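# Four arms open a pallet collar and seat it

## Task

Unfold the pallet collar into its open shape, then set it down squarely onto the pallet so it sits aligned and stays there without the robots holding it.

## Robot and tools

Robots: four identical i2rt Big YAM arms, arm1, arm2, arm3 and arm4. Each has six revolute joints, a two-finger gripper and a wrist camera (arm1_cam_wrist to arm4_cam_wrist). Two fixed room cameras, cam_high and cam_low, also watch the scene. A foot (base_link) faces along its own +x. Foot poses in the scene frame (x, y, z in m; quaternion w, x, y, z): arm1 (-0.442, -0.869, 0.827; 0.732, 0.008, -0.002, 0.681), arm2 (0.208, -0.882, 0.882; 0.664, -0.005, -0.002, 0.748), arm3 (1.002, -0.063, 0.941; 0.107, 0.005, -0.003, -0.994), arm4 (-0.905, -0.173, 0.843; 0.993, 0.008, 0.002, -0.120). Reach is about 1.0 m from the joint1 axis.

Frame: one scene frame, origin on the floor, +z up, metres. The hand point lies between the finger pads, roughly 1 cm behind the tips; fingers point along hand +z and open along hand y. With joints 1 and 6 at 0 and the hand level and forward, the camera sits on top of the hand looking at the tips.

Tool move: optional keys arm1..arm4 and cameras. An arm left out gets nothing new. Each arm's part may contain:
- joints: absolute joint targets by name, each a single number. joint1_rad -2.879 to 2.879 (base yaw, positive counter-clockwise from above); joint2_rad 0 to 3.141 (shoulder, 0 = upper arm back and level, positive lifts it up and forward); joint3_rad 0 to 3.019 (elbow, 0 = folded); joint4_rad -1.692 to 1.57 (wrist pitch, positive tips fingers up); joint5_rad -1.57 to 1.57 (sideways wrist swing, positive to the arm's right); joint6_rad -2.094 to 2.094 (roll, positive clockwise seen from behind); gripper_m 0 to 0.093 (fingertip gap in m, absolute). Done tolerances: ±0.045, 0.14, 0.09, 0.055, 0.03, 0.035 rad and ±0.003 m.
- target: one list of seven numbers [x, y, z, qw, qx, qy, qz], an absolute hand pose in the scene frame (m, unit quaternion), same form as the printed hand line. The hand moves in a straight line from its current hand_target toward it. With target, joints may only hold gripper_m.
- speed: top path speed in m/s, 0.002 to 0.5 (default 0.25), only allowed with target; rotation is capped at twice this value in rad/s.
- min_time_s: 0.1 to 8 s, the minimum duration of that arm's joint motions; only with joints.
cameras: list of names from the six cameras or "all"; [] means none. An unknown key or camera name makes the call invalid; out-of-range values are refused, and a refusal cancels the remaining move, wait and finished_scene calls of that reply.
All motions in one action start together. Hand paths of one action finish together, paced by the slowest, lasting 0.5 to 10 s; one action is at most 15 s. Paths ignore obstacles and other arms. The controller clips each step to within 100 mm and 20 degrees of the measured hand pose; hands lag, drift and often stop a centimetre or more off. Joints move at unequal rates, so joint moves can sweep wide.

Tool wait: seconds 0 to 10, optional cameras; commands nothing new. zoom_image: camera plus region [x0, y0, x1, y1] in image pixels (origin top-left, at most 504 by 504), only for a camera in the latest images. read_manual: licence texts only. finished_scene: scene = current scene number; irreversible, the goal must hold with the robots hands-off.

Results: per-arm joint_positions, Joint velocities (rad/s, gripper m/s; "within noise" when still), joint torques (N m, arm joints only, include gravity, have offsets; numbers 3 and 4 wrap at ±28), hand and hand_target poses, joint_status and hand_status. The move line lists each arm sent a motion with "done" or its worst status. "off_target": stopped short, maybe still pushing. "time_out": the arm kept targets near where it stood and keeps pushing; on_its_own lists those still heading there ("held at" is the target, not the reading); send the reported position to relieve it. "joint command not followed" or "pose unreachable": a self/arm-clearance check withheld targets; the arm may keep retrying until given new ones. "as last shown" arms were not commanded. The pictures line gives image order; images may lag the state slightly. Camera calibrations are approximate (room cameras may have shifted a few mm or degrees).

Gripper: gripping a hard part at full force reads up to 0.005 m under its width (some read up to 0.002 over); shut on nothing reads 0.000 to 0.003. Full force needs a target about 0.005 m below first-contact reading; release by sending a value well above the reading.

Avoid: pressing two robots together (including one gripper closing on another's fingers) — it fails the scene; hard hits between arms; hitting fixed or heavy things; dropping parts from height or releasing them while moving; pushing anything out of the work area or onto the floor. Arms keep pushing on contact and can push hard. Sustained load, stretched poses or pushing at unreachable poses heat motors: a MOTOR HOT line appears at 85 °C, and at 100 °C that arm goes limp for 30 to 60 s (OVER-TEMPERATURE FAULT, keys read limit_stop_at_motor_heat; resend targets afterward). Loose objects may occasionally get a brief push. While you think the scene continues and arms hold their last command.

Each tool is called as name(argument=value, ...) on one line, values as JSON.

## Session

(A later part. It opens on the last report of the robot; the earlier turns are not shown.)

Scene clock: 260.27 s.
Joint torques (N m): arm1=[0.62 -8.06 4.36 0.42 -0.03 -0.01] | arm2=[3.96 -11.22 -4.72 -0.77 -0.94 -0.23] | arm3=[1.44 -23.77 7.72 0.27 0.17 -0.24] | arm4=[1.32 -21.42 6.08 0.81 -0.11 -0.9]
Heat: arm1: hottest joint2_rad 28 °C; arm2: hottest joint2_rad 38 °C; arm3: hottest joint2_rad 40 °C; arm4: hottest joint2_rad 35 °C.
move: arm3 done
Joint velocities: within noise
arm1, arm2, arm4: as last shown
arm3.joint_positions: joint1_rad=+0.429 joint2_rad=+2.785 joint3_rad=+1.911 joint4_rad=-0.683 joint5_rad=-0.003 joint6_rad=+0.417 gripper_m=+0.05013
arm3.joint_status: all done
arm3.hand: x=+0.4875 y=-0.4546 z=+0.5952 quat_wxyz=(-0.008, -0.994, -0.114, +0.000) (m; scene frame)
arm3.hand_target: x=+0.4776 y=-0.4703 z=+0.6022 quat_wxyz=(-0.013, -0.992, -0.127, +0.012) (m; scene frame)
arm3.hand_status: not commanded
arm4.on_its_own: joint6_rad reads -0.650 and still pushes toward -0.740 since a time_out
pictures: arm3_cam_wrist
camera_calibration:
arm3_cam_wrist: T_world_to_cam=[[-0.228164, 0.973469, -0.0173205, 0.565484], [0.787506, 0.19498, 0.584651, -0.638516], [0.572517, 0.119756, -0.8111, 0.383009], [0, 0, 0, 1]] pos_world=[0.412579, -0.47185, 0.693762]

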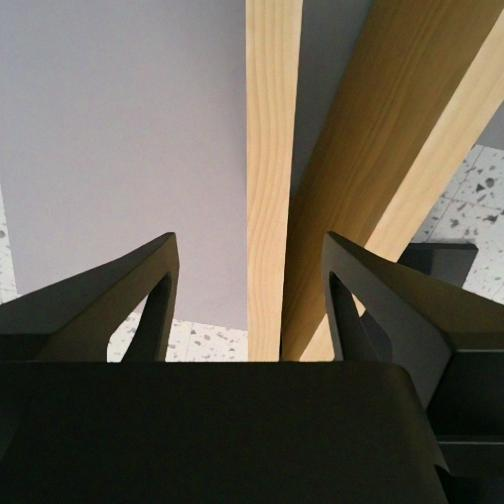

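move(arm3={"joints": {"joint1_rad": 0.426, "joint5_rad": 0.018}, "min_time_s": 0.6}, cameras=[])

move(arm3={"joints": {"joint2_rad": 3.004, "joint3_rad": 2.146, "joint4_rad": -0.691}, "min_time_s": 1.8}, cameras=["arm3_cam_wrist"])

Scene clock: 277.57 s.
Joint torques (N m): arm1=[0.79 -8.06 4.31 0.47 -0.03 -0.03] | arm2=[4.07 -11.46 -4.72 -0.81 -0.94 -0.23] | arm3=[0.56 -23.59 7.64 0.31 0.21 -0.19] | arm4=[1.38 -21.3 6.05 0.77 -0.13 -0.9]
Heat: arm1: hottest joint2_rad 28 °C; arm2: hottest joint2_rad 37 °C; arm3: hottest joint2_rad 41 °C; arm4: hottest joint2_rad 35 °C.
move: arm3 done
Joint velocities: within noise
arm1, arm2, arm4: as last shown
arm3.joint_positions: joint1_rad=+0.429 joint2_rad=+2.785 joint3_rad=+1.911 joint4_rad=-0.683 joint5_rad=+0.014 joint6_rad=+0.417 gripper_m=+0.05013
arm3.joint_status: all done
arm3.hand: x=+0.4856 y=-0.4521 z=+0.5952 quat_wxyz=(+0.000, -0.994, -0.113, +0.004) (m; scene frame)
arm3.hand_target: x=+0.4701 y=-0.4603 z=+0.6021 quat_wxyz=(-0.005, -0.993, -0.120, +0.017) (m; scene frame)
arm3.hand_status: not commanded
arm4.on_its_own: joint6_rad reads -0.650 and still pushes toward -0.740 since a time_out
pictures: none
No camera images: "cameras" was empty.

Scene clock: 280.07 s.
Joint torques (N m): arm1=[0.79 -8.23 4.3 0.36 -0.01 -0.01] | arm2=[4.13 -11.28 -4.71 -0.77 -0.95 -0.25] | arm3=[-0.21 -23.71 7.46 0.38 0.21 -0.2] | arm4=[1.2 -21.66 6.08 0.79 -0.11 -0.89]
Heat: arm1: hottest joint2_rad 28 °C; arm2: hottest joint2_rad 37 °C; arm3: hottest joint2_rad 42 °C; arm4: hottest joint2_rad 35 °C.
move: arm3 done
Joint velocities: within noise
arm1, arm2, arm4: as last shown
arm3.joint_positions: joint1_rad=+0.429 joint2_rad=+2.999 joint3_rad=+2.106 joint4_rad=-0.683 joint5_rad=+0.014 joint6_rad=+0.417 gripper_m=+0.05013
arm3.joint_status: all done
arm3.hand: x=+0.4897 y=-0.4502 z=+0.5092 quat_wxyz=(+0.004, -0.994, -0.114, -0.003) (m; scene frame)
arm3.hand_target: x=+0.4747 y=-0.4580 z=+0.5156 quat_wxyz=(-0.001, -0.993, -0.120, +0.009) (m; scene frame)
arm3.hand_status: not commanded
arm4.on_its_own: joint6_rad reads -0.650 and still pushes toward -0.740 since a time_out
pictures: arm3_cam_wrist
camera_calibration:
arm3_cam_wrist: T_world_to_cam=[[-0.228328, 0.973566, 0.00603893, 0.548451], [0.785252, 0.180489, 0.592287, -0.600108], [0.57554, 0.139977, -0.805705, 0.316362], [0, 0, 0, 1]] pos_world=[0.414383, -0.469924, 0.607018]

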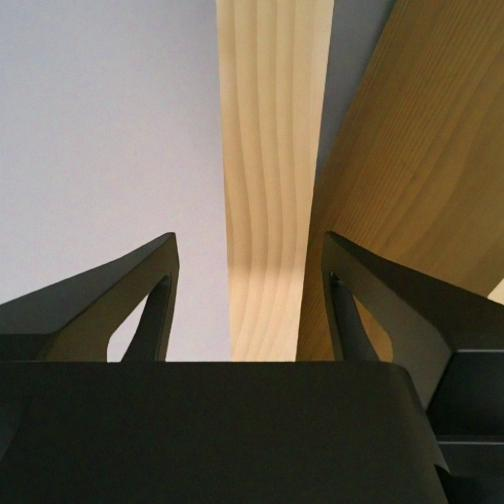

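move(arm3={"joints": {"gripper_m": 0.0}}, cameras=[])

move(arm2={"target": [0.017, -0.535, 0.750, -0.0305, 0.9993, -0.020, -0.0006], "speed": 0.08}, arm3={"target": [0.483, -0.465, 0.766, 0.0082, -0.9930, -0.1150, -0.001], "speed": 0.08}, arm4={"target": [-0.346, -0.398, 0.796, 0, 0.1340, -0.9910, 0], "speed": 0.08}, cameras=["cam_high", "cam_low", "arm3_cam_wrist", "arm4_cam_wrist"])

Scene clock: 298.17 s.
Joint torques (N m): arm1=[0.79 -8.12 4.25 0.46 -0.02 -0.02] | arm2=[3.9 -11.4 -4.52 -0.81 -0.92 -0.28] | arm3=[0.5 -23.65 7.42 0.42 -0.22 -0.2] | arm4=[1.26 -21.42 6.11 0.83 -0.13 -0.85]
Heat: arm1: hottest joint2_rad 28 °C; arm2: hottest joint2_rad 37 °C; arm3: hottest joint2_rad 44 °C; arm4: hottest joint2_rad 35 °C.
move: arm3 off_target
Joint velocities: within noise
arm1, arm4: as last shown
arm2.joint_positions: joint1_rad=+0.376 joint2_rad=+2.613 joint3_rad=+1.030 joint4_rad=+0.064 joint5_rad=-0.029 joint6_rad=-1.028 gripper_m=+0.01882
arm2.joint_status: not commanded
arm2.hand: x=+0.0219 y=-0.5409 z=+0.5119 quat_wxyz=(-0.014, +0.999, -0.024, -0.020) (m; scene frame)
arm2.hand_target: x=+0.0405 y=-0.6038 z=+0.5028 quat_wxyz=(+0.045, +0.999, +0.004, +0.000) (m; scene frame)
arm2.hand_status: not commanded
arm3.joint_positions: joint1_rad=+0.427 joint2_rad=+2.999 joint3_rad=+2.106 joint4_rad=-0.688 joint5_rad=+0.025 joint6_rad=+0.416 gripper_m=+0.01908
arm3.joint_status: gripper_m off_target (ended at +0.01911, target +0.00000)
arm3.hand: x=+0.4888 y=-0.4470 z=+0.5092 quat_wxyz=(+0.010, -0.994, -0.113, -0.003) (m; scene frame)
arm3.hand_target: x=+0.4747 y=-0.4582 z=+0.5157 quat_wxyz=(-0.001, -0.993, -0.120, +0.009) (m; scene frame)
arm3.hand_status: not commanded
arm4.joint_positions: joint1_rad=-0.141 joint2_rad=+2.687 joint3_rad=+1.703 joint4_rad=-0.580 joint5_rad=+0.016 joint6_rad=-0.654 gripper_m=+0.01934
arm4.on_its_own: joint6_rad reads -0.654 and still pushes toward -0.740 since a time_out
arm4.hand: x=-0.3458 y=-0.3955 z=+0.5080 quat_wxyz=(+0.001, +0.135, -0.991, +0.000) (m; scene frame)
pictures: none
No camera images: "cameras" was empty.

Scene clock: 303.03 s.
Joint torques (N m): arm1=[0.85 -8.35 4.25 0.42 -0.01 -0.01] | arm2=[1.61 -19.14 3.12 -1.39 0.6 -0.33] | arm3=[1.61 -32.38 4.62 -1.77 0.13 0.61] | arm4=[0.32 -36.31 6.49 -3.66 -0.07 0.46]
Heat: arm1: hottest joint2_rad 27 °C; arm2: hottest joint2_rad 38 °C; arm3: hottest joint2_rad 44 °C; arm4: hottest joint2_rad 36 °C.
move: arm2 off_target; arm3 off_target; arm4 off_target
Joint velocities: within noise
arm1: as last shown
arm2.joint_positions: joint1_rad=+0.402 joint2_rad=+2.031 joint3_rad=+0.791 joint4_rad=-0.342 joint5_rad=+0.006 joint6_rad=-0.975 gripper_m=+0.01890
arm2.joint_status: not commanded
arm2.hand: x=+0.0259 y=-0.5591 z=+0.7089 quat_wxyz=(+0.005, +0.999, -0.037, +0.011) (m; scene frame)
arm2.hand_target: x=+0.0173 y=-0.5360 z=+0.7465 quat_wxyz=(-0.031, +0.999, -0.021, +0.000) (m; scene frame)
arm2.hand_status: off_target (0.048 m and 4.7 deg from the pose sent, 0.238 m and 3.0 deg at the start)
arm3.joint_positions: joint1_rad=+0.431 joint2_rad=+2.576 joint3_rad=+1.800 joint4_rad=-0.831 joint5_rad=+0.021 joint6_rad=+0.372 gripper_m=+0.02024
arm3.joint_status: not commanded
arm3.hand: x=+0.4903 y=-0.4471 z=+0.6981 quat_wxyz=(+0.015, -0.990, -0.137, -0.016) (m; scene frame)
arm3.hand_target: x=+0.4829 y=-0.4649 z=+0.7612 quat_wxyz=(+0.007, -0.993, -0.116, -0.001) (m; scene frame)
arm3.hand_status: off_target (0.071 m and 3.2 deg from the pose sent, 0.258 m and 0.4 deg at the start)
arm4.joint_positions: joint1_rad=-0.127 joint2_rad=+2.296 joint3_rad=+1.543 joint4_rad=-0.848 joint5_rad=+0.013 joint6_rad=-0.691 gripper_m=+0.02040
arm4.joint_status: not commanded
arm4.hand: x=-0.3511 y=-0.3865 z=+0.6983 quat_wxyz=(+0.016, +0.161, -0.987, -0.010) (m; scene frame)
arm4.hand_target: x=-0.3457 y=-0.3976 z=+0.7856 quat_wxyz=(-0.002, +0.134, -0.991, +0.001) (m; scene frame)
arm4.hand_status: off_target (0.098 m and 3.9 deg from the pose sent, 0.288 m and 0.2 deg at the start; pose on its path clipped on 68 of 146 steps)
pictures: arm3_cam_wrist, arm4_cam_wrist, cam_high, cam_low
camera_calibration:
arm3_cam_wrist: T_world_to_cam=[[-0.274212, 0.961384, 0.0234005, 0.549277], [0.762366, 0.202486, 0.614652, -0.707672], [0.586179, 0.186385, -0.788451, 0.471246], [0, 0, 0, 1]] pos_world=[0.413889, -0.472605, 0.793673]
arm4_cam_wrist: T_world_to_cam=[[0.311043, -0.950055, -0.0254496, -0.24054], [-0.757468, -0.263987, 0.59712, -0.781318], [-0.574015, -0.166453, -0.801748, 0.418833], [0, 0, 0, 1]] pos_world=[-0.276589, -0.365068, 0.796217]

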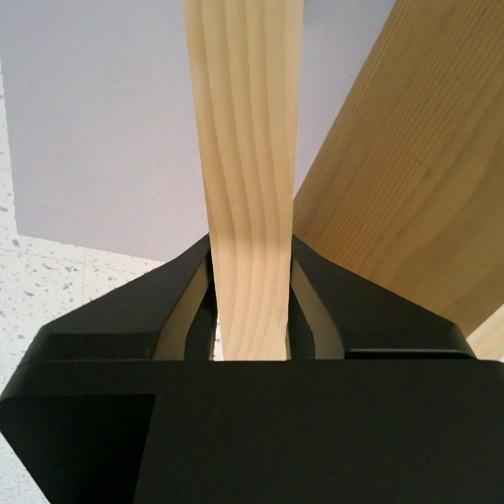

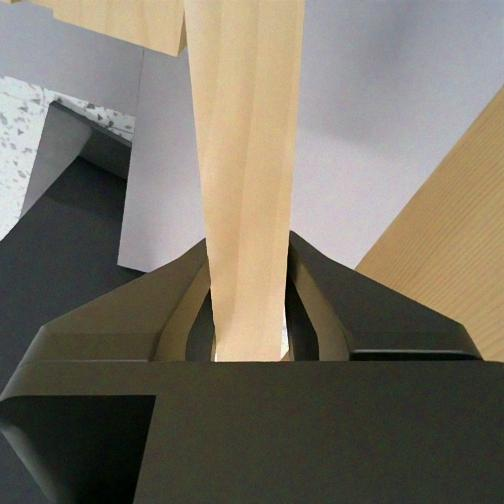

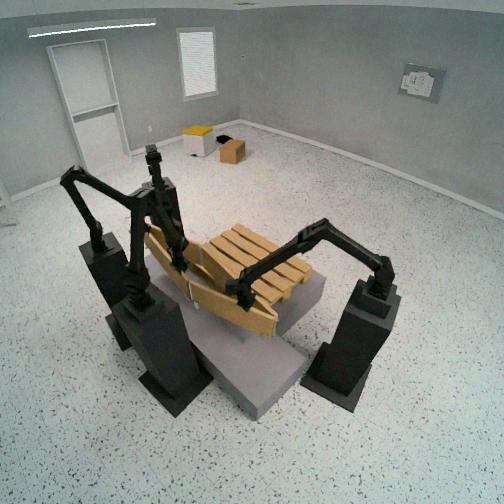

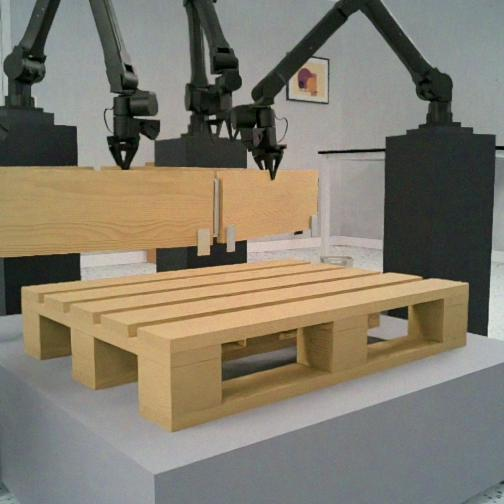

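zoom_image(camera="cam_low", region=[110, 250, 250, 390])

zoom_image(camera="cam_low", region=[404, 220, 504, 330])

zoom_image(camera="cam_low", region=[0, 240, 120, 360])

zoom_image(camera="cam_high", region=[220, 210, 330, 320])

zoom_image(camera="arm4_cam_wrist", region=[0, 0, 220, 220])

Scaled by 3.600 from the camera's 504x504 image, which has a finer 720x720 frame.

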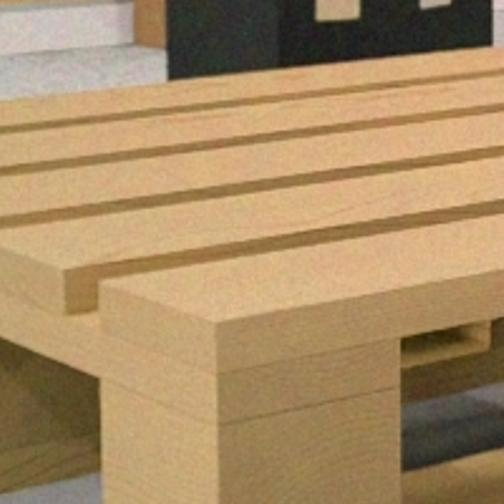

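Scaled by 4.582 from the camera's 504x504 image, which has a finer 720x720 frame.

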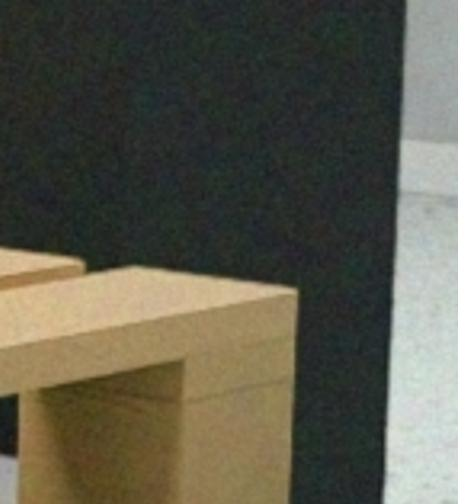

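Scaled by 4.200 from the camera's 504x504 image, which has a finer 720x720 frame.

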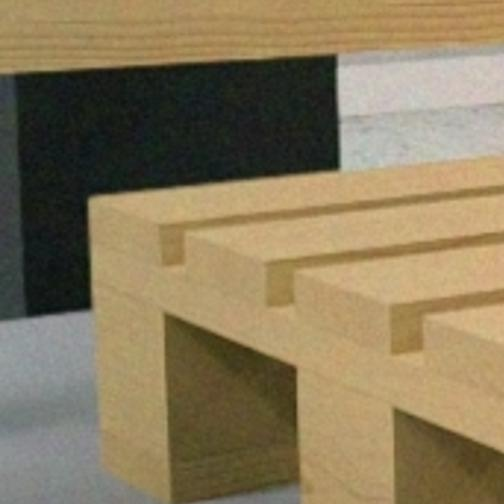

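Scaled by 4.582 from the camera's 504x504 image, which has a finer 720x720 frame.

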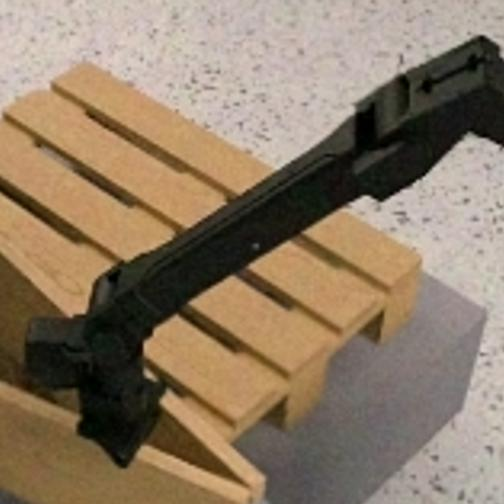

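Scaled by 2.291 from the camera's 504x504 image, which has a finer 720x720 frame.

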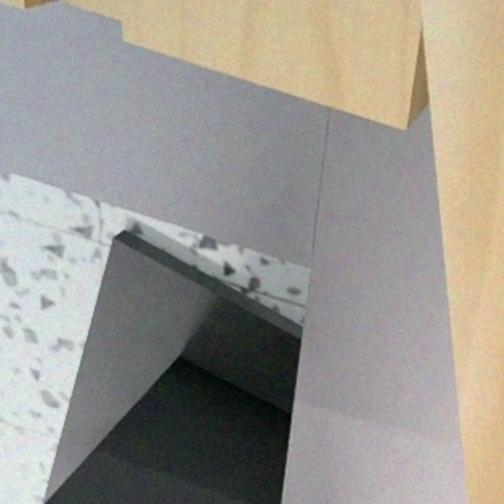

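move(arm2={"target": [0.085, -0.485, 0.727, -0.0305, 0.9992, -0.0253, -0.0007], "speed": 0.08}, arm3={"target": [0.509, -0.297, 0.745, 0.004, -0.9610, -0.2765, -0.001], "speed": 0.08}, arm4={"target": [-0.326, -0.278, 0.790, 0, 0.2765, -0.9610, 0], "speed": 0.08}, cameras=[])

move(arm2={"target": [0.150, -0.426, 0.727, -0.0305, 0.9994, -0.0140, -0.0004], "speed": 0.08}, arm3={"target": [0.506, -0.151, 0.742, 0.004, -0.9164, -0.4003, -0.001], "speed": 0.08}, arm4={"target": [-0.321, -0.171, 0.787, 0, 0.4003, -0.9164, 0], "speed": 0.08}, cameras=["cam_high", "cam_low"])

Scene clock: 445.13 s.
Joint torques (N m): arm1=[0.5 -8.29 4.37 0.44 0 -0.03] | arm2=[0.73 -14.45 4.82 -0.59 0.04 -0.14] | arm3=[0.85 -29.04 1.57 -1.06 -0.12 0.21] | arm4=[0.67 -36.13 4.93 -2.91 -0.16 0.41]
Heat: arm1: hottest joint2_rad 27 °C; arm2: hottest joint2_rad 47 °C; arm3: hottest joint2_rad 49 °C; arm4: hottest joint2_rad 54 °C.
move: arm2 off_target; arm3 off_target; arm4 off_target
Joint velocities: within noise
arm1: as last shown
arm2.joint_positions: joint1_rad=+0.201 joint2_rad=+2.044 joint3_rad=+0.831 joint4_rad=-0.342 joint5_rad=+0.007 joint6_rad=-1.195 gripper_m=+0.01890
arm2.joint_status: not commanded
arm2.hand: x=+0.0876 y=-0.5093 z=+0.7100 quat_wxyz=(-0.007, +1.000, -0.027, +0.006) (m; scene frame)
arm2.hand_target: x=+0.0851 y=-0.4854 z=+0.7271 quat_wxyz=(-0.031, +0.999, -0.025, +0.000) (m; scene frame)
arm2.hand_status: off_target (0.030 m and 2.8 deg from the pose sent, 0.097 m and 4.5 deg at the start)
arm3.joint_positions: joint1_rad=+0.224 joint2_rad=+2.404 joint3_rad=+1.380 joint4_rad=-0.561 joint5_rad=+0.020 joint6_rad=-0.136 gripper_m=+0.01975
arm3.joint_status: not commanded
arm3.hand: x=+0.5120 y=-0.2917 z=+0.6977 quat_wxyz=(+0.007, -0.959, -0.284, -0.010) (m; scene frame)
arm3.hand_target: x=+0.5088 y=-0.2969 z=+0.7411 quat_wxyz=(+0.004, -0.961, -0.276, -0.001) (m; scene frame)
arm3.hand_status: off_target (0.048 m and 1.4 deg from the pose sent, 0.158 m and 16.5 deg at the start)
arm4.joint_positions: joint1_rad=+0.073 joint2_rad=+2.281 joint3_rad=+1.510 joint4_rad=-0.834 joint5_rad=+0.016 joint6_rad=-0.775 gripper_m=+0.02013
arm4.joint_status: not commanded
arm4.hand: x=-0.3289 y=-0.2711 z=+0.6995 quat_wxyz=(+0.018, +0.299, -0.954, -0.009) (m; scene frame)
arm4.hand_target: x=-0.3254 y=-0.2777 z=+0.7798 quat_wxyz=(-0.001, +0.277, -0.961, +0.000) (m; scene frame)
arm4.hand_status: off_target (0.091 m and 3.6 deg from the pose sent, 0.144 m and 13.7 deg at the start)
pictures: none
No camera images: "cameras" was empty.

Scene clock: 447.87 s.
Joint torques (N m): arm1=[0.73 -8.18 4.31 0.4 0.01 -0.03] | arm2=[0.32 -15.38 5.7 -0.69 -0.13 -0.17] | arm3=[-0.56 -27.69 0.69 -1.02 0.04 0.02] | arm4=[1.44 -36.01 4.79 -3.11 -0.39 0.44]
Heat: arm1: hottest joint2_rad 27 °C; arm2: hottest joint2_rad 46 °C; arm3: hottest joint2_rad 49 °C; arm4: hottest joint2_rad 54 °C.
move: arm2 off_target; arm3 off_target; arm4 off_target
Joint velocities: within noise
arm1.joint_positions: joint1_rad=-0.219 joint2_rad=+1.424 joint3_rad=+0.558 joint4_rad=-0.703 joint5_rad=+0.003 joint6_rad=+1.249 gripper_m=+0.09396
arm1.joint_status: not commanded
arm1.hand: x=-0.3602 y=-0.5990 z=+0.8066 quat_wxyz=(+0.002, +0.015, -1.000, -0.007) (m; scene frame)
arm1.hand_target: x=-0.3593 y=-0.6003 z=+0.8031 quat_wxyz=(+0.004, +0.006, -1.000, -0.007) (m; scene frame)
arm1.hand_status: not commanded
arm2.joint_positions: joint1_rad=+0.028 joint2_rad=+2.094 joint3_rad=+0.959 joint4_rad=-0.413 joint5_rad=+0.000 joint6_rad=-1.394 gripper_m=+0.01890
arm2.joint_status: not commanded
arm2.hand: x=+0.1461 y=-0.4501 z=+0.7098 quat_wxyz=(-0.010, +1.000, -0.015, +0.003) (m; scene frame)
arm2.hand_target: x=+0.1501 y=-0.4266 z=+0.7272 quat_wxyz=(-0.031, +0.999, -0.014, +0.000) (m; scene frame)
arm2.hand_status: off_target (0.030 m and 2.4 deg from the pose sent, 0.105 m and 3.2 deg at the start)
arm3.joint_positions: joint1_rad=-0.025 joint2_rad=+2.348 joint3_rad=+1.238 joint4_rad=-0.467 joint5_rad=+0.013 joint6_rad=-0.645 gripper_m=+0.01954
arm3.joint_status: not commanded
arm3.hand: x=+0.5096 y=-0.1569 z=+0.6987 quat_wxyz=(+0.001, -0.914, -0.406, -0.009) (m; scene frame)
arm3.hand_target: x=+0.5059 y=-0.1513 z=+0.7380 quat_wxyz=(+0.004, -0.916, -0.400, -0.001) (m; scene frame)
arm3.hand_status: off_target (0.044 m and 1.2 deg from the pose sent, 0.148 m and 14.2 deg at the start)
arm4.joint_positions: joint1_rad=+0.242 joint2_rad=+2.281 joint3_rad=+1.493 joint4_rad=-0.814 joint5_rad=+0.024 joint6_rad=-0.859 gripper_m=+0.02003
arm4.joint_status: not commanded
arm4.hand: x=-0.3238 y=-0.1739 z=+0.6965 quat_wxyz=(+0.017, +0.417, -0.909, -0.004) (m; scene frame)
arm4.hand_target: x=-0.3203 y=-0.1712 z=+0.7766 quat_wxyz=(-0.001, +0.401, -0.916, +0.000) (m; scene frame)
arm4.hand_status: off_target (0.091 m and 2.9 deg from the pose sent, 0.133 m and 12.5 deg at the start)
pictures: cam_high, cam_low

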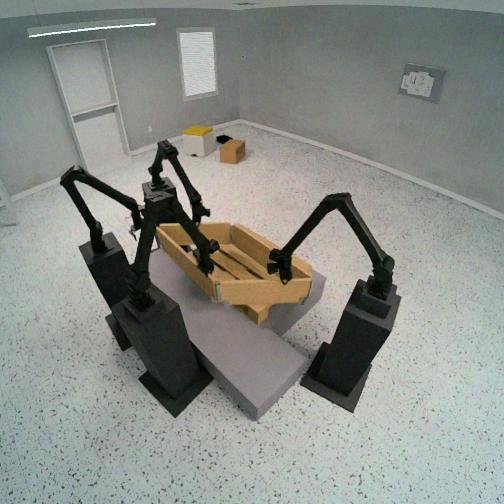

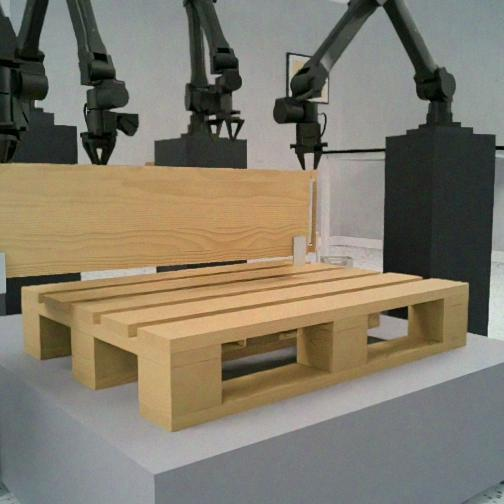

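move(arm2={"target": [0.213, -0.368, 0.722, -0.0305, 0.9995, -0.0026, -0.0001], "speed": 0.08}, arm3={"target": [0.4805, -0.030, 0.742, 0.004, -0.8563, -0.5165, -0.001], "speed": 0.08}, arm4={"target": [-0.334, -0.084, 0.785, 0, 0.5165, -0.8563, 0], "speed": 0.08}, cameras=[])

move(arm2={"target": [0.279, -0.309, 0.720, -0.0305, 0.9995, 0.0087, 0.0002], "speed": 0.08}, arm3={"target": [0.444, 0.074, 0.739, 0.004, -0.7810, -0.6246, -0.001], "speed": 0.08}, arm4={"target": [-0.356, -0.012, 0.783, 0, 0.6246, -0.7810, 0], "speed": 0.08}, cameras=["cam_high", "cam_low"])

Scene clock: 463.13 s.
Joint torques (N m): arm1=[0.73 -8.12 4.37 0.39 0 -0.04] | arm2=[-0.15 -16.5 6.97 -0.76 -0.12 -0.22] | arm3=[-0.97 -25.76 3.28 -1.83 0.02 -0.29] | arm4=[2.37 -36.07 4.26 -3.28 -0.43 0.32]
Heat: arm1: hottest joint2_rad 27 °C; arm2: hottest joint2_rad 43 °C; arm3: hottest joint2_rad 50 °C; arm4: hottest joint2_rad 54 °C.
move: arm2 off_target; arm3 off_target; arm4 off_target
Joint velocities: within noise
arm1: as last shown
arm2.joint_positions: joint1_rad=-0.103 joint2_rad=+2.171 joint3_rad=+1.128 joint4_rad=-0.499 joint5_rad=-0.009 joint6_rad=-1.550 gripper_m=+0.01890
arm2.joint_status: not commanded
arm2.hand: x=+0.2004 y=-0.3914 z=+0.7068 quat_wxyz=(-0.013, +1.000, -0.002, +0.001) (m; scene frame)
arm2.hand_target: x=+0.2131 y=-0.3687 z=+0.7225 quat_wxyz=(-0.031, +1.000, -0.003, +0.000) (m; scene frame)
arm2.hand_status: off_target (0.031 m and 2.0 deg from the pose sent, 0.107 m and 2.8 deg at the start)
arm3.joint_positions: joint1_rad=-0.258 joint2_rad=+2.348 joint3_rad=+1.261 joint4_rad=-0.477 joint5_rad=+0.010 joint6_rad=-1.121 gripper_m=+0.01945
arm3.joint_status: not commanded
arm3.hand: x=+0.4902 y=-0.0403 z=+0.7019 quat_wxyz=(+0.001, -0.858, -0.514, -0.003) (m; scene frame)
arm3.hand_target: x=+0.4807 y=-0.0303 z=+0.7395 quat_wxyz=(+0.005, -0.856, -0.516, +0.000) (m; scene frame)
arm3.hand_status: off_target (0.042 m and 0.6 deg from the pose sent, 0.137 m and 14.4 deg at the start)
arm4.joint_positions: joint1_rad=+0.383 joint2_rad=+2.281 joint3_rad=+1.478 joint4_rad=-0.794 joint5_rad=+0.025 joint6_rad=-0.960 gripper_m=+0.01999
arm4.joint_status: not commanded
arm4.hand: x=-0.3316 y=-0.0928 z=+0.6939 quat_wxyz=(+0.014, +0.524, -0.852, -0.001) (m; scene frame)
arm4.hand_target: x=-0.3327 y=-0.0843 z=+0.7737 quat_wxyz=(-0.001, +0.517, -0.856, +0.000) (m; scene frame)
arm4.hand_status: off_target (0.092 m and 1.9 deg from the pose sent, 0.127 m and 13.0 deg at the start)
pictures: none
No camera images: "cameras" was empty.

Scene clock: 465.47 s.
Joint torques (N m): arm1=[0.73 -8.29 4.36 0.43 0.01 -0.03] | arm2=[-1.03 -18.02 8.44 -0.84 0.06 -0.28] | arm3=[-2.08 -27.05 4.42 -2.39 0.16 -0.44] | arm4=[3.49 -36.19 3.89 -3.28 -0.77 0.34]
Heat: arm1: hottest joint2_rad 27 °C; arm2: hottest joint2_rad 43 °C; arm3: hottest joint2_rad 50 °C; arm4: hottest joint2_rad 54 °C.
move: arm2 off_target; arm3 off_target; arm4 off_target
Joint velocities: within noise
arm1: as last shown
arm2.joint_positions: joint1_rad=-0.211 joint2_rad=+2.273 joint3_rad=+1.334 joint4_rad=-0.616 joint5_rad=-0.021 joint6_rad=-1.682 gripper_m=+0.01890
arm2.joint_status: not commanded
arm2.hand: x=+0.2566 y=-0.3364 z=+0.7003 quat_wxyz=(-0.008, +1.000, +0.010, -0.004) (m; scene frame)
arm2.hand_target: x=+0.2793 y=-0.3105 z=+0.7208 quat_wxyz=(-0.031, +0.999, +0.008, +0.001) (m; scene frame)
arm2.hand_status: off_target (0.041 m and 2.7 deg from the pose sent, 0.115 m and 2.4 deg at the start)
arm3.joint_positions: joint1_rad=-0.424 joint2_rad=+2.428 joint3_rad=+1.436 joint4_rad=-0.566 joint5_rad=+0.003 joint6_rad=-1.547 gripper_m=+0.01942
arm3.joint_status: not commanded
arm3.hand: x=+0.4529 y=+0.0534 z=+0.6936 quat_wxyz=(+0.000, -0.784, -0.620, +0.000) (m; scene frame)
arm3.hand_target: x=+0.4443 y=+0.0736 z=+0.7364 quat_wxyz=(+0.005, -0.781, -0.624, +0.000) (m; scene frame)
arm3.hand_status: off_target (0.051 m and 0.8 deg from the pose sent, 0.129 m and 15.5 deg at the start)
arm4.joint_positions: joint1_rad=+0.501 joint2_rad=+2.281 joint3_rad=+1.458 joint4_rad=-0.779 joint5_rad=+0.034 joint6_rad=-1.097 gripper_m=+0.01996
arm4.joint_status: not commanded
arm4.hand: x=-0.3506 y=-0.0290 z=+0.6899 quat_wxyz=(+0.017, +0.628, -0.778, +0.002) (m; scene frame)
arm4.hand_target: x=-0.3545 y=-0.0129 z=+0.7708 quat_wxyz=(-0.001, +0.625, -0.781, +0.000) (m; scene frame)
arm4.hand_status: off_target (0.095 m and 2.0 deg from the pose sent, 0.123 m and 14.2 deg at the start)
pictures: cam_high, cam_low

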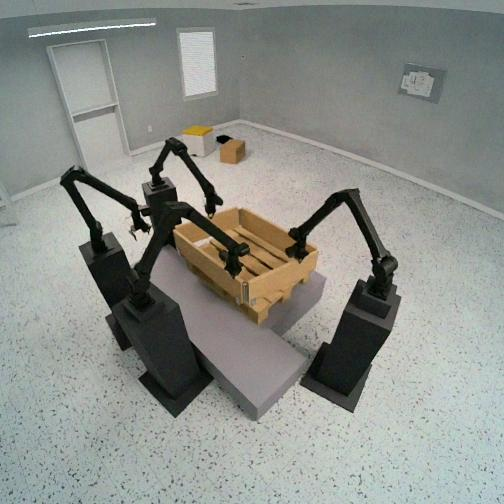

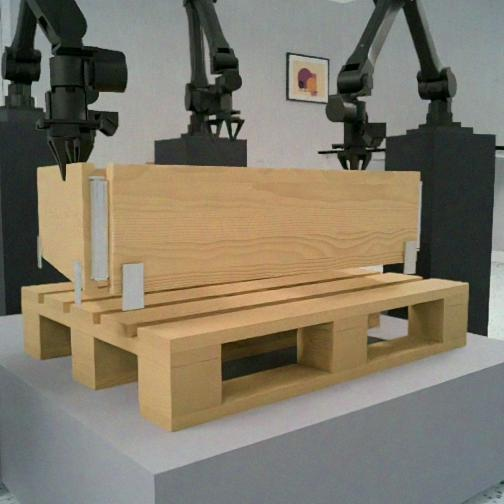

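move(arm2={"target": [0.337, -0.252, 0.703, -0.0305, 0.9993, 0.0205, 0.0006], "speed": 0.08}, arm3={"target": [0.400, 0.148, 0.725, 0.004, -0.6895, -0.7243, -0.001], "speed": 0.08}, arm4={"target": [-0.380, 0.034, 0.770, 0, 0.7193, -0.6947, 0], "speed": 0.08}, cameras=[])

move(arm1={"joints": {"joint1_rad": 0.03, "joint2_rad": 2.215, "joint3_rad": 0.4625, "joint4_rad": 1.229, "joint5_rad": 0, "joint6_rad": 0}, "min_time_s": 2.5}, cameras=["cam_high", "cam_low", "arm1_cam_wrist"])

zoom_image(camera="arm1_cam_wrist", region=[180, 100, 400, 320])

zoom_image(camera="cam_low", region=[110, 240, 250, 380])

zoom_image(camera="cam_low", region=[404, 210, 504, 330])

zoom_image(camera="cam_high", region=[230, 270, 290, 330])

Scene clock: 493.40 s.
Joint torques (N m): arm1=[0.73 -8.23 4.4 0.44 0.02 -0.02] | arm2=[-0.91 -20.19 9.85 -0.77 0.33 -0.27] | arm3=[-2.37 -28.98 5.76 -2.8 0.27 -0.71] | arm4=[4.13 -35.6 3.77 -3.1 -0.91 0.32]
Heat: arm1: hottest joint2_rad 27 °C; arm2: hottest joint2_rad 42 °C; arm3: hottest joint2_rad 52 °C; arm4: hottest joint2_rad 54 °C.
move: arm2 off_target; arm3 off_target; arm4 off_target
Joint velocities: within noise
arm1: as last shown
arm2.joint_positions: joint1_rad=-0.289 joint2_rad=+2.420 joint3_rad=+1.584 joint4_rad=-0.733 joint5_rad=-0.033 joint6_rad=-1.785 gripper_m=+0.01890
arm2.joint_status: not commanded
arm2.hand: x=+0.3073 y=-0.2827 z=+0.6791 quat_wxyz=(-0.003, +1.000, +0.023, -0.011) (m; scene frame)
arm2.hand_target: x=+0.3369 y=-0.2544 z=+0.7042 quat_wxyz=(-0.031, +0.999, +0.020, +0.002) (m; scene frame)
arm2.hand_status: off_target (0.049 m and 3.5 deg from the pose sent, 0.117 m and 2.9 deg at the start)
arm3.joint_positions: joint1_rad=-0.516 joint2_rad=+2.566 joint3_rad=+1.687 joint4_rad=-0.673 joint5_rad=-0.002 joint6_rad=-1.888 gripper_m=+0.01939
arm3.joint_status: not commanded
arm3.hand: x=+0.4083 y=+0.1207 z=+0.6714 quat_wxyz=(+0.002, -0.701, -0.713, +0.003) (m; scene frame)
arm3.hand_target: x=+0.4002 y=+0.1474 z=+0.7220 quat_wxyz=(+0.006, -0.690, -0.724, +0.000) (m; scene frame)
arm3.hand_status: off_target (0.061 m and 2.0 deg from the pose sent, 0.113 m and 16.1 deg at the start)
arm4.joint_positions: joint1_rad=+0.583 joint2_rad=+2.281 joint3_rad=+1.424 joint4_rad=-0.747 joint5_rad=+0.037 joint6_rad=-1.260 gripper_m=+0.01970
arm4.joint_status: not commanded
arm4.hand: x=-0.3734 y=+0.0119 z=+0.6820 quat_wxyz=(+0.018, +0.718, -0.696, +0.003) (m; scene frame)
arm4.hand_target: x=-0.3789 y=+0.0330 z=+0.7587 quat_wxyz=(-0.001, +0.720, -0.694, +0.000) (m; scene frame)
arm4.hand_status: off_target (0.091 m and 2.1 deg from the pose sent, 0.106 m and 14.3 deg at the start)
pictures: none
No camera images: "cameras" was empty.

Scene clock: 496.70 s.
Joint torques (N m): arm1=[1.49 -12.45 -0.05 2.11 -0.06 -0.24] | arm2=[-0.97 -20.25 9.89 -0.81 0.32 -0.27] | arm3=[-2.67 -29.57 5.96 -2.76 0.28 -0.7] | arm4=[4.13 -35.43 3.78 -3.15 -0.91 0.32]
Heat: arm1: hottest joint2_rad 27 °C; arm2: hottest joint2_rad 42 °C; arm3: hottest joint2_rad 52 °C; arm4: hottest joint2_rad 54 °C.
move: arm1 done
Joint velocities: within noise
arm1.joint_positions: joint1_rad=+0.024 joint2_rad=+2.202 joint3_rad=+0.469 joint4_rad=+1.207 joint5_rad=+0.002 joint6_rad=+0.011 gripper_m=+0.09397
arm1.joint_status: all done
arm1.hand: x=-0.4198 y=-0.4151 z=+0.7279 quat_wxyz=(-0.362, +0.590, -0.630, -0.352) (m; scene frame)
arm1.hand_target: x=-0.4230 y=-0.4182 z=+0.7263 quat_wxyz=(-0.363, +0.595, -0.624, -0.353) (m; scene frame)
arm1.hand_status: not commanded
arm2, arm3, arm4: as last shown
pictures: arm1_cam_wrist, cam_high, cam_low
camera_calibration:
arm1_cam_wrist: T_world_to_cam=[[0.995844, -0.0880916, -0.0231402, 0.398935], [-0.0897873, -0.906839, -0.411803, -0.110849], [0.0152919, 0.412169, -0.910979, 0.969021], [0, 0, 0, 1]] pos_world=[-0.422048, -0.464779, 0.846342]

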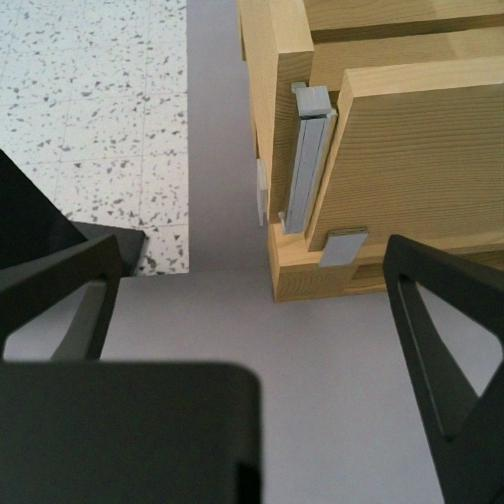

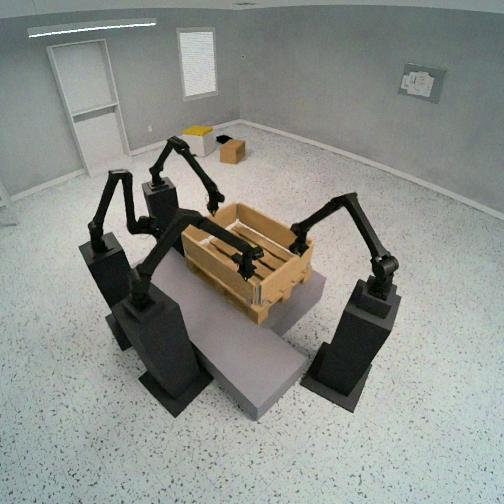

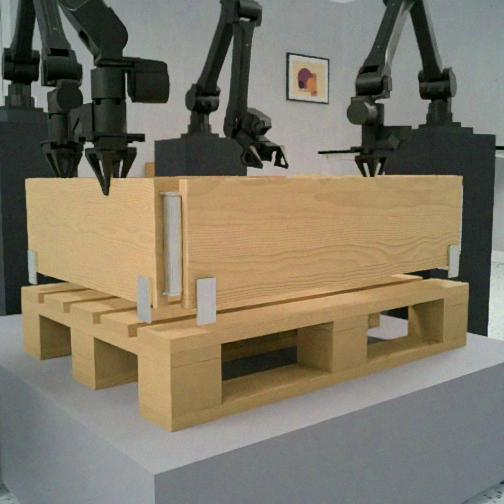

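Scaled by 2.291 from the camera's 504x504 image, which has a finer 720x720 frame.

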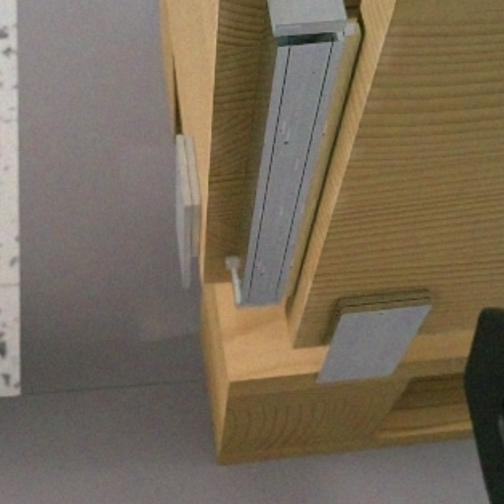

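Scaled by 3.600 from the camera's 504x504 image, which has a finer 720x720 frame.

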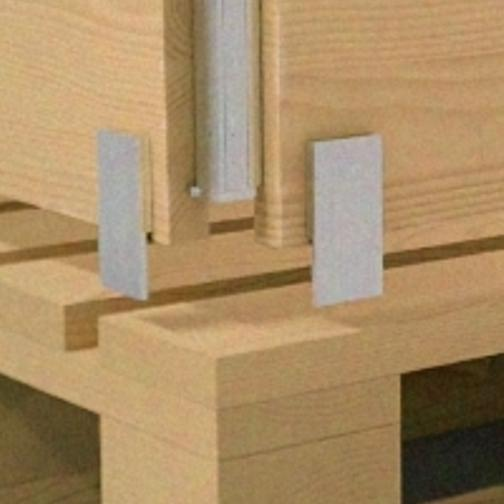

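Scaled by 4.200 from the camera's 504x504 image, which has a finer 720x720 frame.

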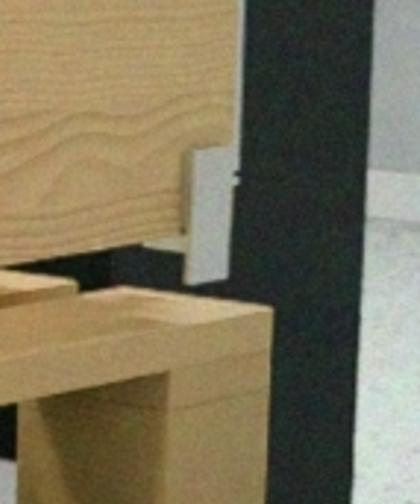

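Scaled by 8.400 from the camera's 504x504 image, which has a finer 720x720 frame.

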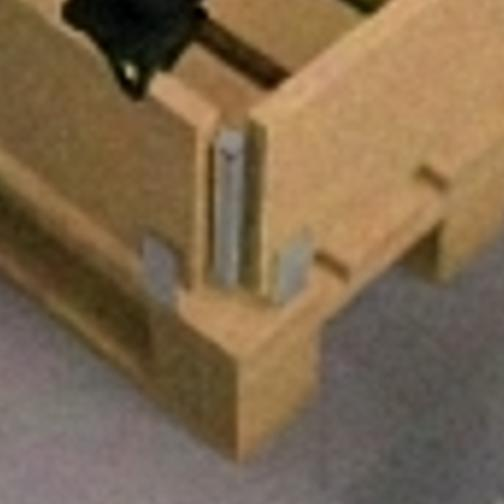

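move(arm2={"target": [0.335, -0.2540, 0.672, -0.0305, 0.9993, 0.0215, 0.0006], "speed": 0.04}, arm3={"target": [0.400, 0.148, 0.707, 0.004, -0.6895, -0.7243, -0.001], "speed": 0.04}, arm4={"target": [-0.379, 0.033, 0.700, 0, 0.7193, -0.6947, 0], "speed": 0.04}, cameras=["cam_high", "cam_low", "arm1_cam_wrist"])

zoom_image(camera="arm1_cam_wrist", region=[230, 150, 390, 310])

zoom_image(camera="cam_low", region=[110, 240, 250, 380])

zoom_image(camera="cam_low", region=[404, 210, 504, 330])

zoom_image(camera="cam_high", region=[230, 270, 290, 330])

Scene clock: 522.57 s.
Joint torques (N m): arm1=[1.73 -12.51 -0.06 2.17 -0.06 -0.24] | arm2=[-0.5 -19.25 9.21 0.01 0.28 -0.26] | arm3=[-2.43 -29.16 5.55 -2.13 0.37 -0.7] | arm4=[3.9 -28.98 4.33 -2.22 -0.79 0.29]
Heat: arm1: hottest joint2_rad 28 °C; arm2: hottest joint2_rad 46 °C; arm3: hottest joint2_rad 52 °C; arm4: hottest joint2_rad 54 °C.
move: arm2 off_target; arm3 off_target; arm4 off_target
Joint velocities: within noise
arm1: as last shown
arm2.joint_positions: joint1_rad=-0.291 joint2_rad=+2.462 joint3_rad=+1.600 joint4_rad=-0.709 joint5_rad=-0.032 joint6_rad=-1.785 gripper_m=+0.01890
arm2.joint_status: not commanded
arm2.hand: x=+0.3090 y=-0.2827 z=+0.6588 quat_wxyz=(-0.002, +1.000, +0.022, -0.010) (m; scene frame)
arm2.hand_target: x=+0.3350 y=-0.2560 z=+0.6735 quat_wxyz=(-0.031, +0.999, +0.021, +0.002) (m; scene frame)
arm2.hand_status: off_target (0.041 m and 3.5 deg from the pose sent, 0.040 m and 3.4 deg at the start)
arm3.joint_positions: joint1_rad=-0.516 joint2_rad=+2.597 joint3_rad=+1.705 joint4_rad=-0.673 joint5_rad=-0.003 joint6_rad=-1.888 gripper_m=+0.01939
arm3.joint_status: not commanded
arm3.hand: x=+0.4112 y=+0.1199 z=+0.6571 quat_wxyz=(-0.004, -0.701, -0.713, +0.001) (m; scene frame)
arm3.hand_target: x=+0.4003 y=+0.1476 z=+0.7046 quat_wxyz=(+0.006, -0.690, -0.724, -0.001) (m; scene frame)
arm3.hand_status: off_target (0.058 m and 2.1 deg from the pose sent, 0.046 m and 2.0 deg at the start)
arm4.joint_positions: joint1_rad=+0.583 joint2_rad=+2.322 joint3_rad=+1.413 joint4_rad=-0.656 joint5_rad=+0.035 joint6_rad=-1.260 gripper_m=+0.01943
arm4.joint_status: not commanded
arm4.hand: x=-0.3701 y=+0.0140 z=+0.6566 quat_wxyz=(+0.000, +0.718, -0.696, +0.011) (m; scene frame)
arm4.hand_target: x=-0.3784 y=+0.0325 z=+0.6967 quat_wxyz=(-0.001, +0.719, -0.695, +0.000) (m; scene frame)
arm4.hand_status: off_target (0.048 m and 1.2 deg from the pose sent, 0.028 m and 2.1 deg at the start)
pictures: arm1_cam_wrist, cam_high, cam_low
camera_calibration:
arm1_cam_wrist: T_world_to_cam=[[0.995867, -0.0879056, -0.0228333, 0.398872], [-0.0894911, -0.906857, -0.411828, -0.11072], [0.0154954, 0.412169, -0.910975, 0.969105], [0, 0, 0, 1]] pos_world=[-0.422148, -0.46478, 0.846341]

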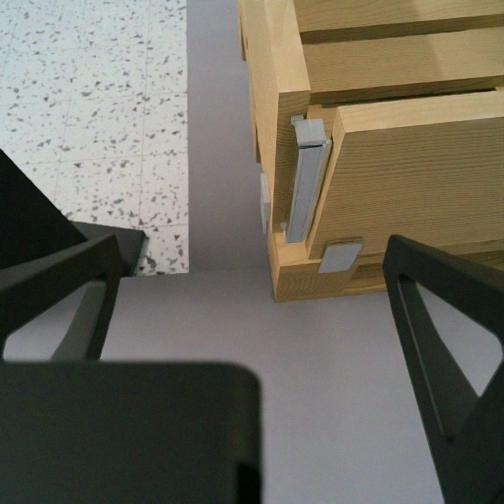

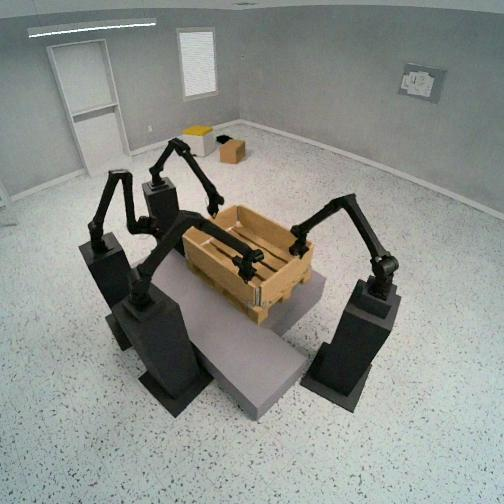

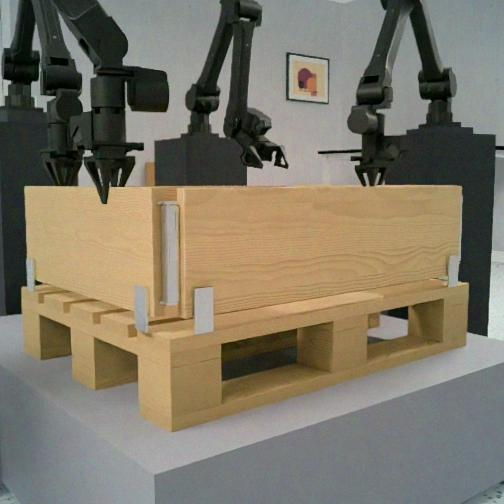

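Scaled by 3.150 from the camera's 504x504 image, which has a finer 720x720 frame.

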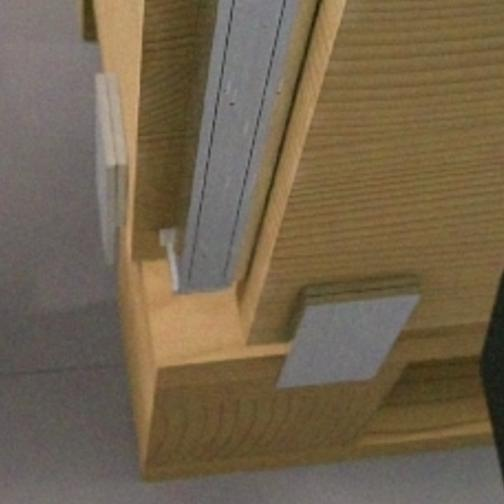

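Scaled by 3.600 from the camera's 504x504 image, which has a finer 720x720 frame.

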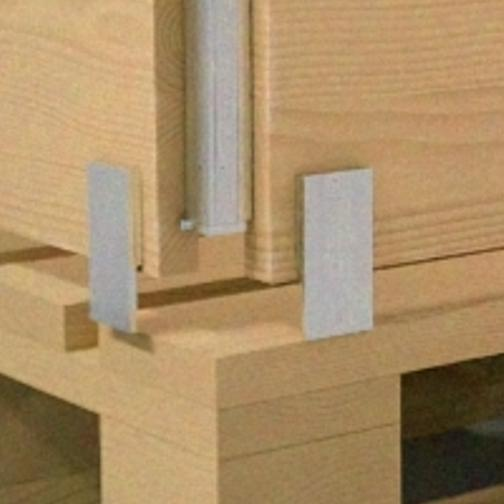

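Scaled by 4.200 from the camera's 504x504 image, which has a finer 720x720 frame.

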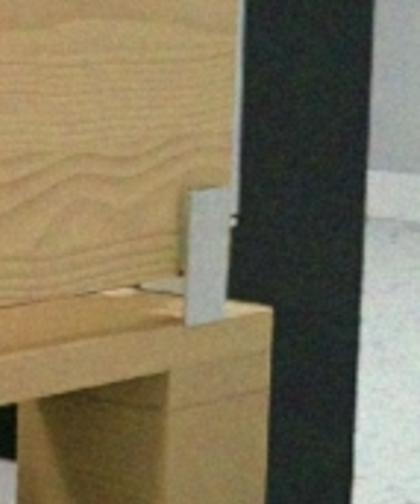

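Scaled by 8.400 from the camera's 504x504 image, which has a finer 720x720 frame.

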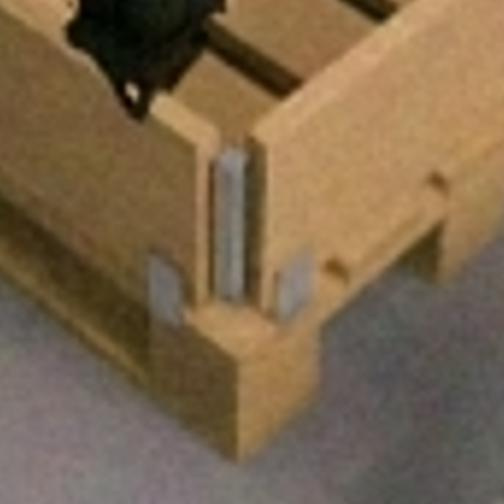

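move(arm2={"target": [0.330, -0.2430, 0.674, -0.0305, 0.9993, 0.0225, 0.0006], "speed": 0.04}, arm3={"target": [0.391, 0.162, 0.712, 0.004, -0.6895, -0.7243, -0.001], "speed": 0.04}, arm4={"target": [-0.387, 0.037, 0.700, 0, 0.7193, -0.6947, 0], "speed": 0.04}, cameras=["cam_high", "cam_low", "arm1_cam_wrist"])

zoom_image(camera="arm1_cam_wrist", region=[230, 150, 390, 310])

zoom_image(camera="cam_low", region=[110, 240, 250, 380])

zoom_image(camera="cam_low", region=[404, 210, 504, 330])

zoom_image(camera="cam_high", region=[230, 270, 290, 330])

Scene clock: 543.07 s.
Joint torques (N m): arm1=[1.55 -12.57 -0.03 2.1 -0.08 -0.25] | arm2=[0.09 -20.6 9.55 -0.72 0.24 -0.15] | arm3=[-2.9 -30.56 6.35 -2.67 0.4 -0.66] | arm4=[4.37 -30.56 3.14 -2.52 -0.76 0.46]
Heat: arm1: hottest joint2_rad 28 °C; arm2: hottest joint2_rad 47 °C; arm3: hottest joint2_rad 55 °C; arm4: hottest joint2_rad 49 °C.
move: arm2 off_target; arm3 off_target; arm4 off_target
Joint velocities: within noise
arm1: as last shown
arm2.joint_positions: joint1_rad=-0.291 joint2_rad=+2.491 joint3_rad=+1.637 joint4_rad=-0.712 joint5_rad=-0.031 joint6_rad=-1.788 gripper_m=+0.01890
arm2.joint_status: not commanded
arm2.hand: x=+0.3106 y=-0.2746 z=+0.6507 quat_wxyz=(-0.004, +1.000, +0.023, -0.009) (m; scene frame)
arm2.hand_target: x=+0.3299 y=-0.2448 z=+0.6753 quat_wxyz=(-0.031, +0.999, +0.022, +0.001) (m; scene frame)
arm2.hand_status: off_target (0.044 m and 3.3 deg from the pose sent, 0.047 m and 3.5 deg at the start)
arm3.joint_positions: joint1_rad=-0.527 joint2_rad=+2.624 joint3_rad=+1.747 joint4_rad=-0.693 joint5_rad=-0.004 joint6_rad=-1.909 gripper_m=+0.01939
arm3.joint_status: not commanded
arm3.hand: x=+0.4066 y=+0.1280 z=+0.6507 quat_wxyz=(-0.006, -0.697, -0.717, +0.000) (m; scene frame)
arm3.hand_target: x=+0.3919 y=+0.1616 z=+0.7085 quat_wxyz=(+0.006, -0.690, -0.724, -0.001) (m; scene frame)
arm3.hand_status: off_target (0.072 m and 1.7 deg from the pose sent, 0.072 m and 2.1 deg at the start)
arm4.joint_positions: joint1_rad=+0.589 joint2_rad=+2.333 joint3_rad=+1.406 joint4_rad=-0.633 joint5_rad=+0.034 joint6_rad=-1.263 gripper_m=+0.01942
arm4.joint_status: not commanded
arm4.hand: x=-0.3728 y=+0.0171 z=+0.6492 quat_wxyz=(-0.002, +0.721, -0.693, +0.011) (m; scene frame)
arm4.hand_target: x=-0.3858 y=+0.0361 z=+0.6949 quat_wxyz=(-0.001, +0.719, -0.695, +0.000) (m; scene frame)
arm4.hand_status: off_target (0.056 m and 1.4 deg from the pose sent, 0.052 m and 1.2 deg at the start)
pictures: arm1_cam_wrist, cam_high, cam_low
camera_calibration:
arm1_cam_wrist: T_world_to_cam=[[0.995867, -0.0879056, -0.0228333, 0.398872], [-0.0894911, -0.906857, -0.411828, -0.11072], [0.0154954, 0.412169, -0.910975, 0.969105], [0, 0, 0, 1]] pos_world=[-0.422148, -0.46478, 0.846341]

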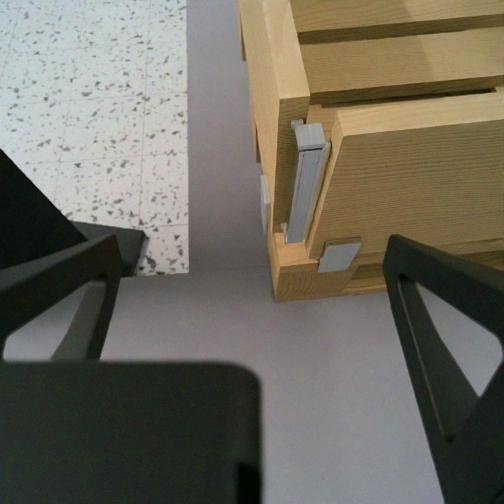

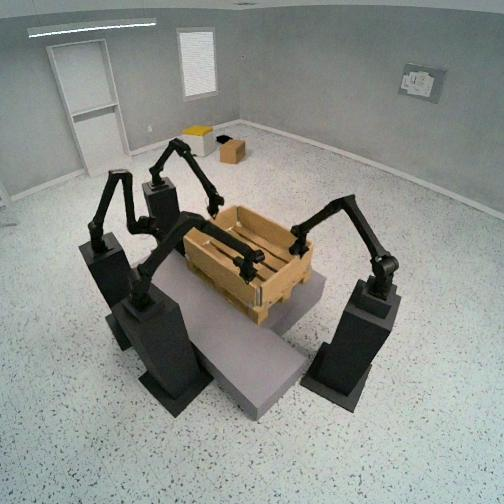

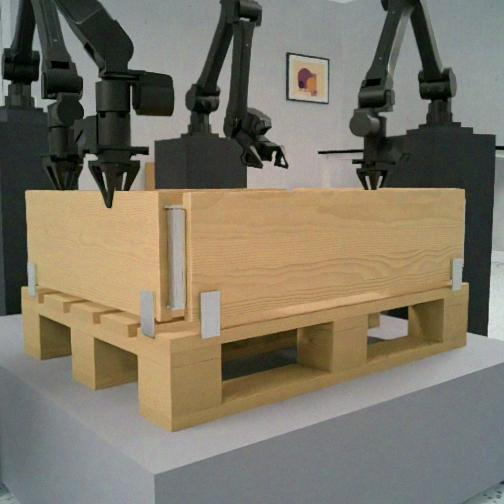

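Scaled by 3.150 from the camera's 504x504 image, which has a finer 720x720 frame.

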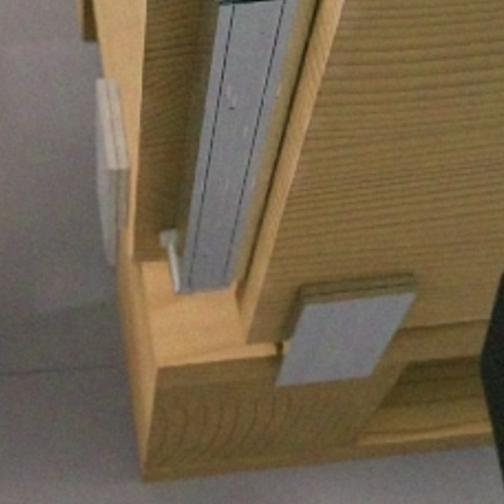

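Scaled by 3.600 from the camera's 504x504 image, which has a finer 720x720 frame.

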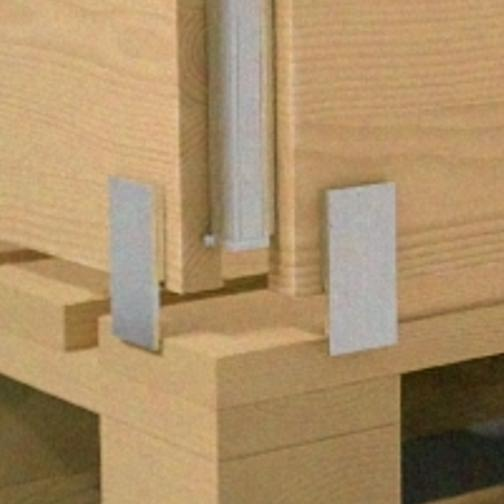

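Scaled by 4.200 from the camera's 504x504 image, which has a finer 720x720 frame.

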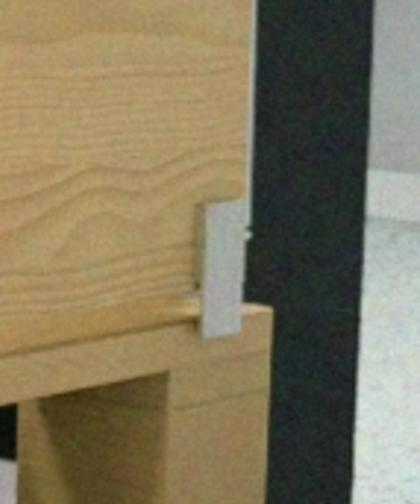

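Scaled by 8.400 from the camera's 504x504 image, which has a finer 720x720 frame.

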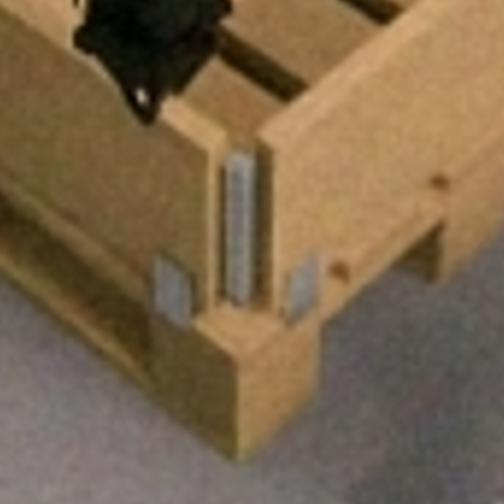

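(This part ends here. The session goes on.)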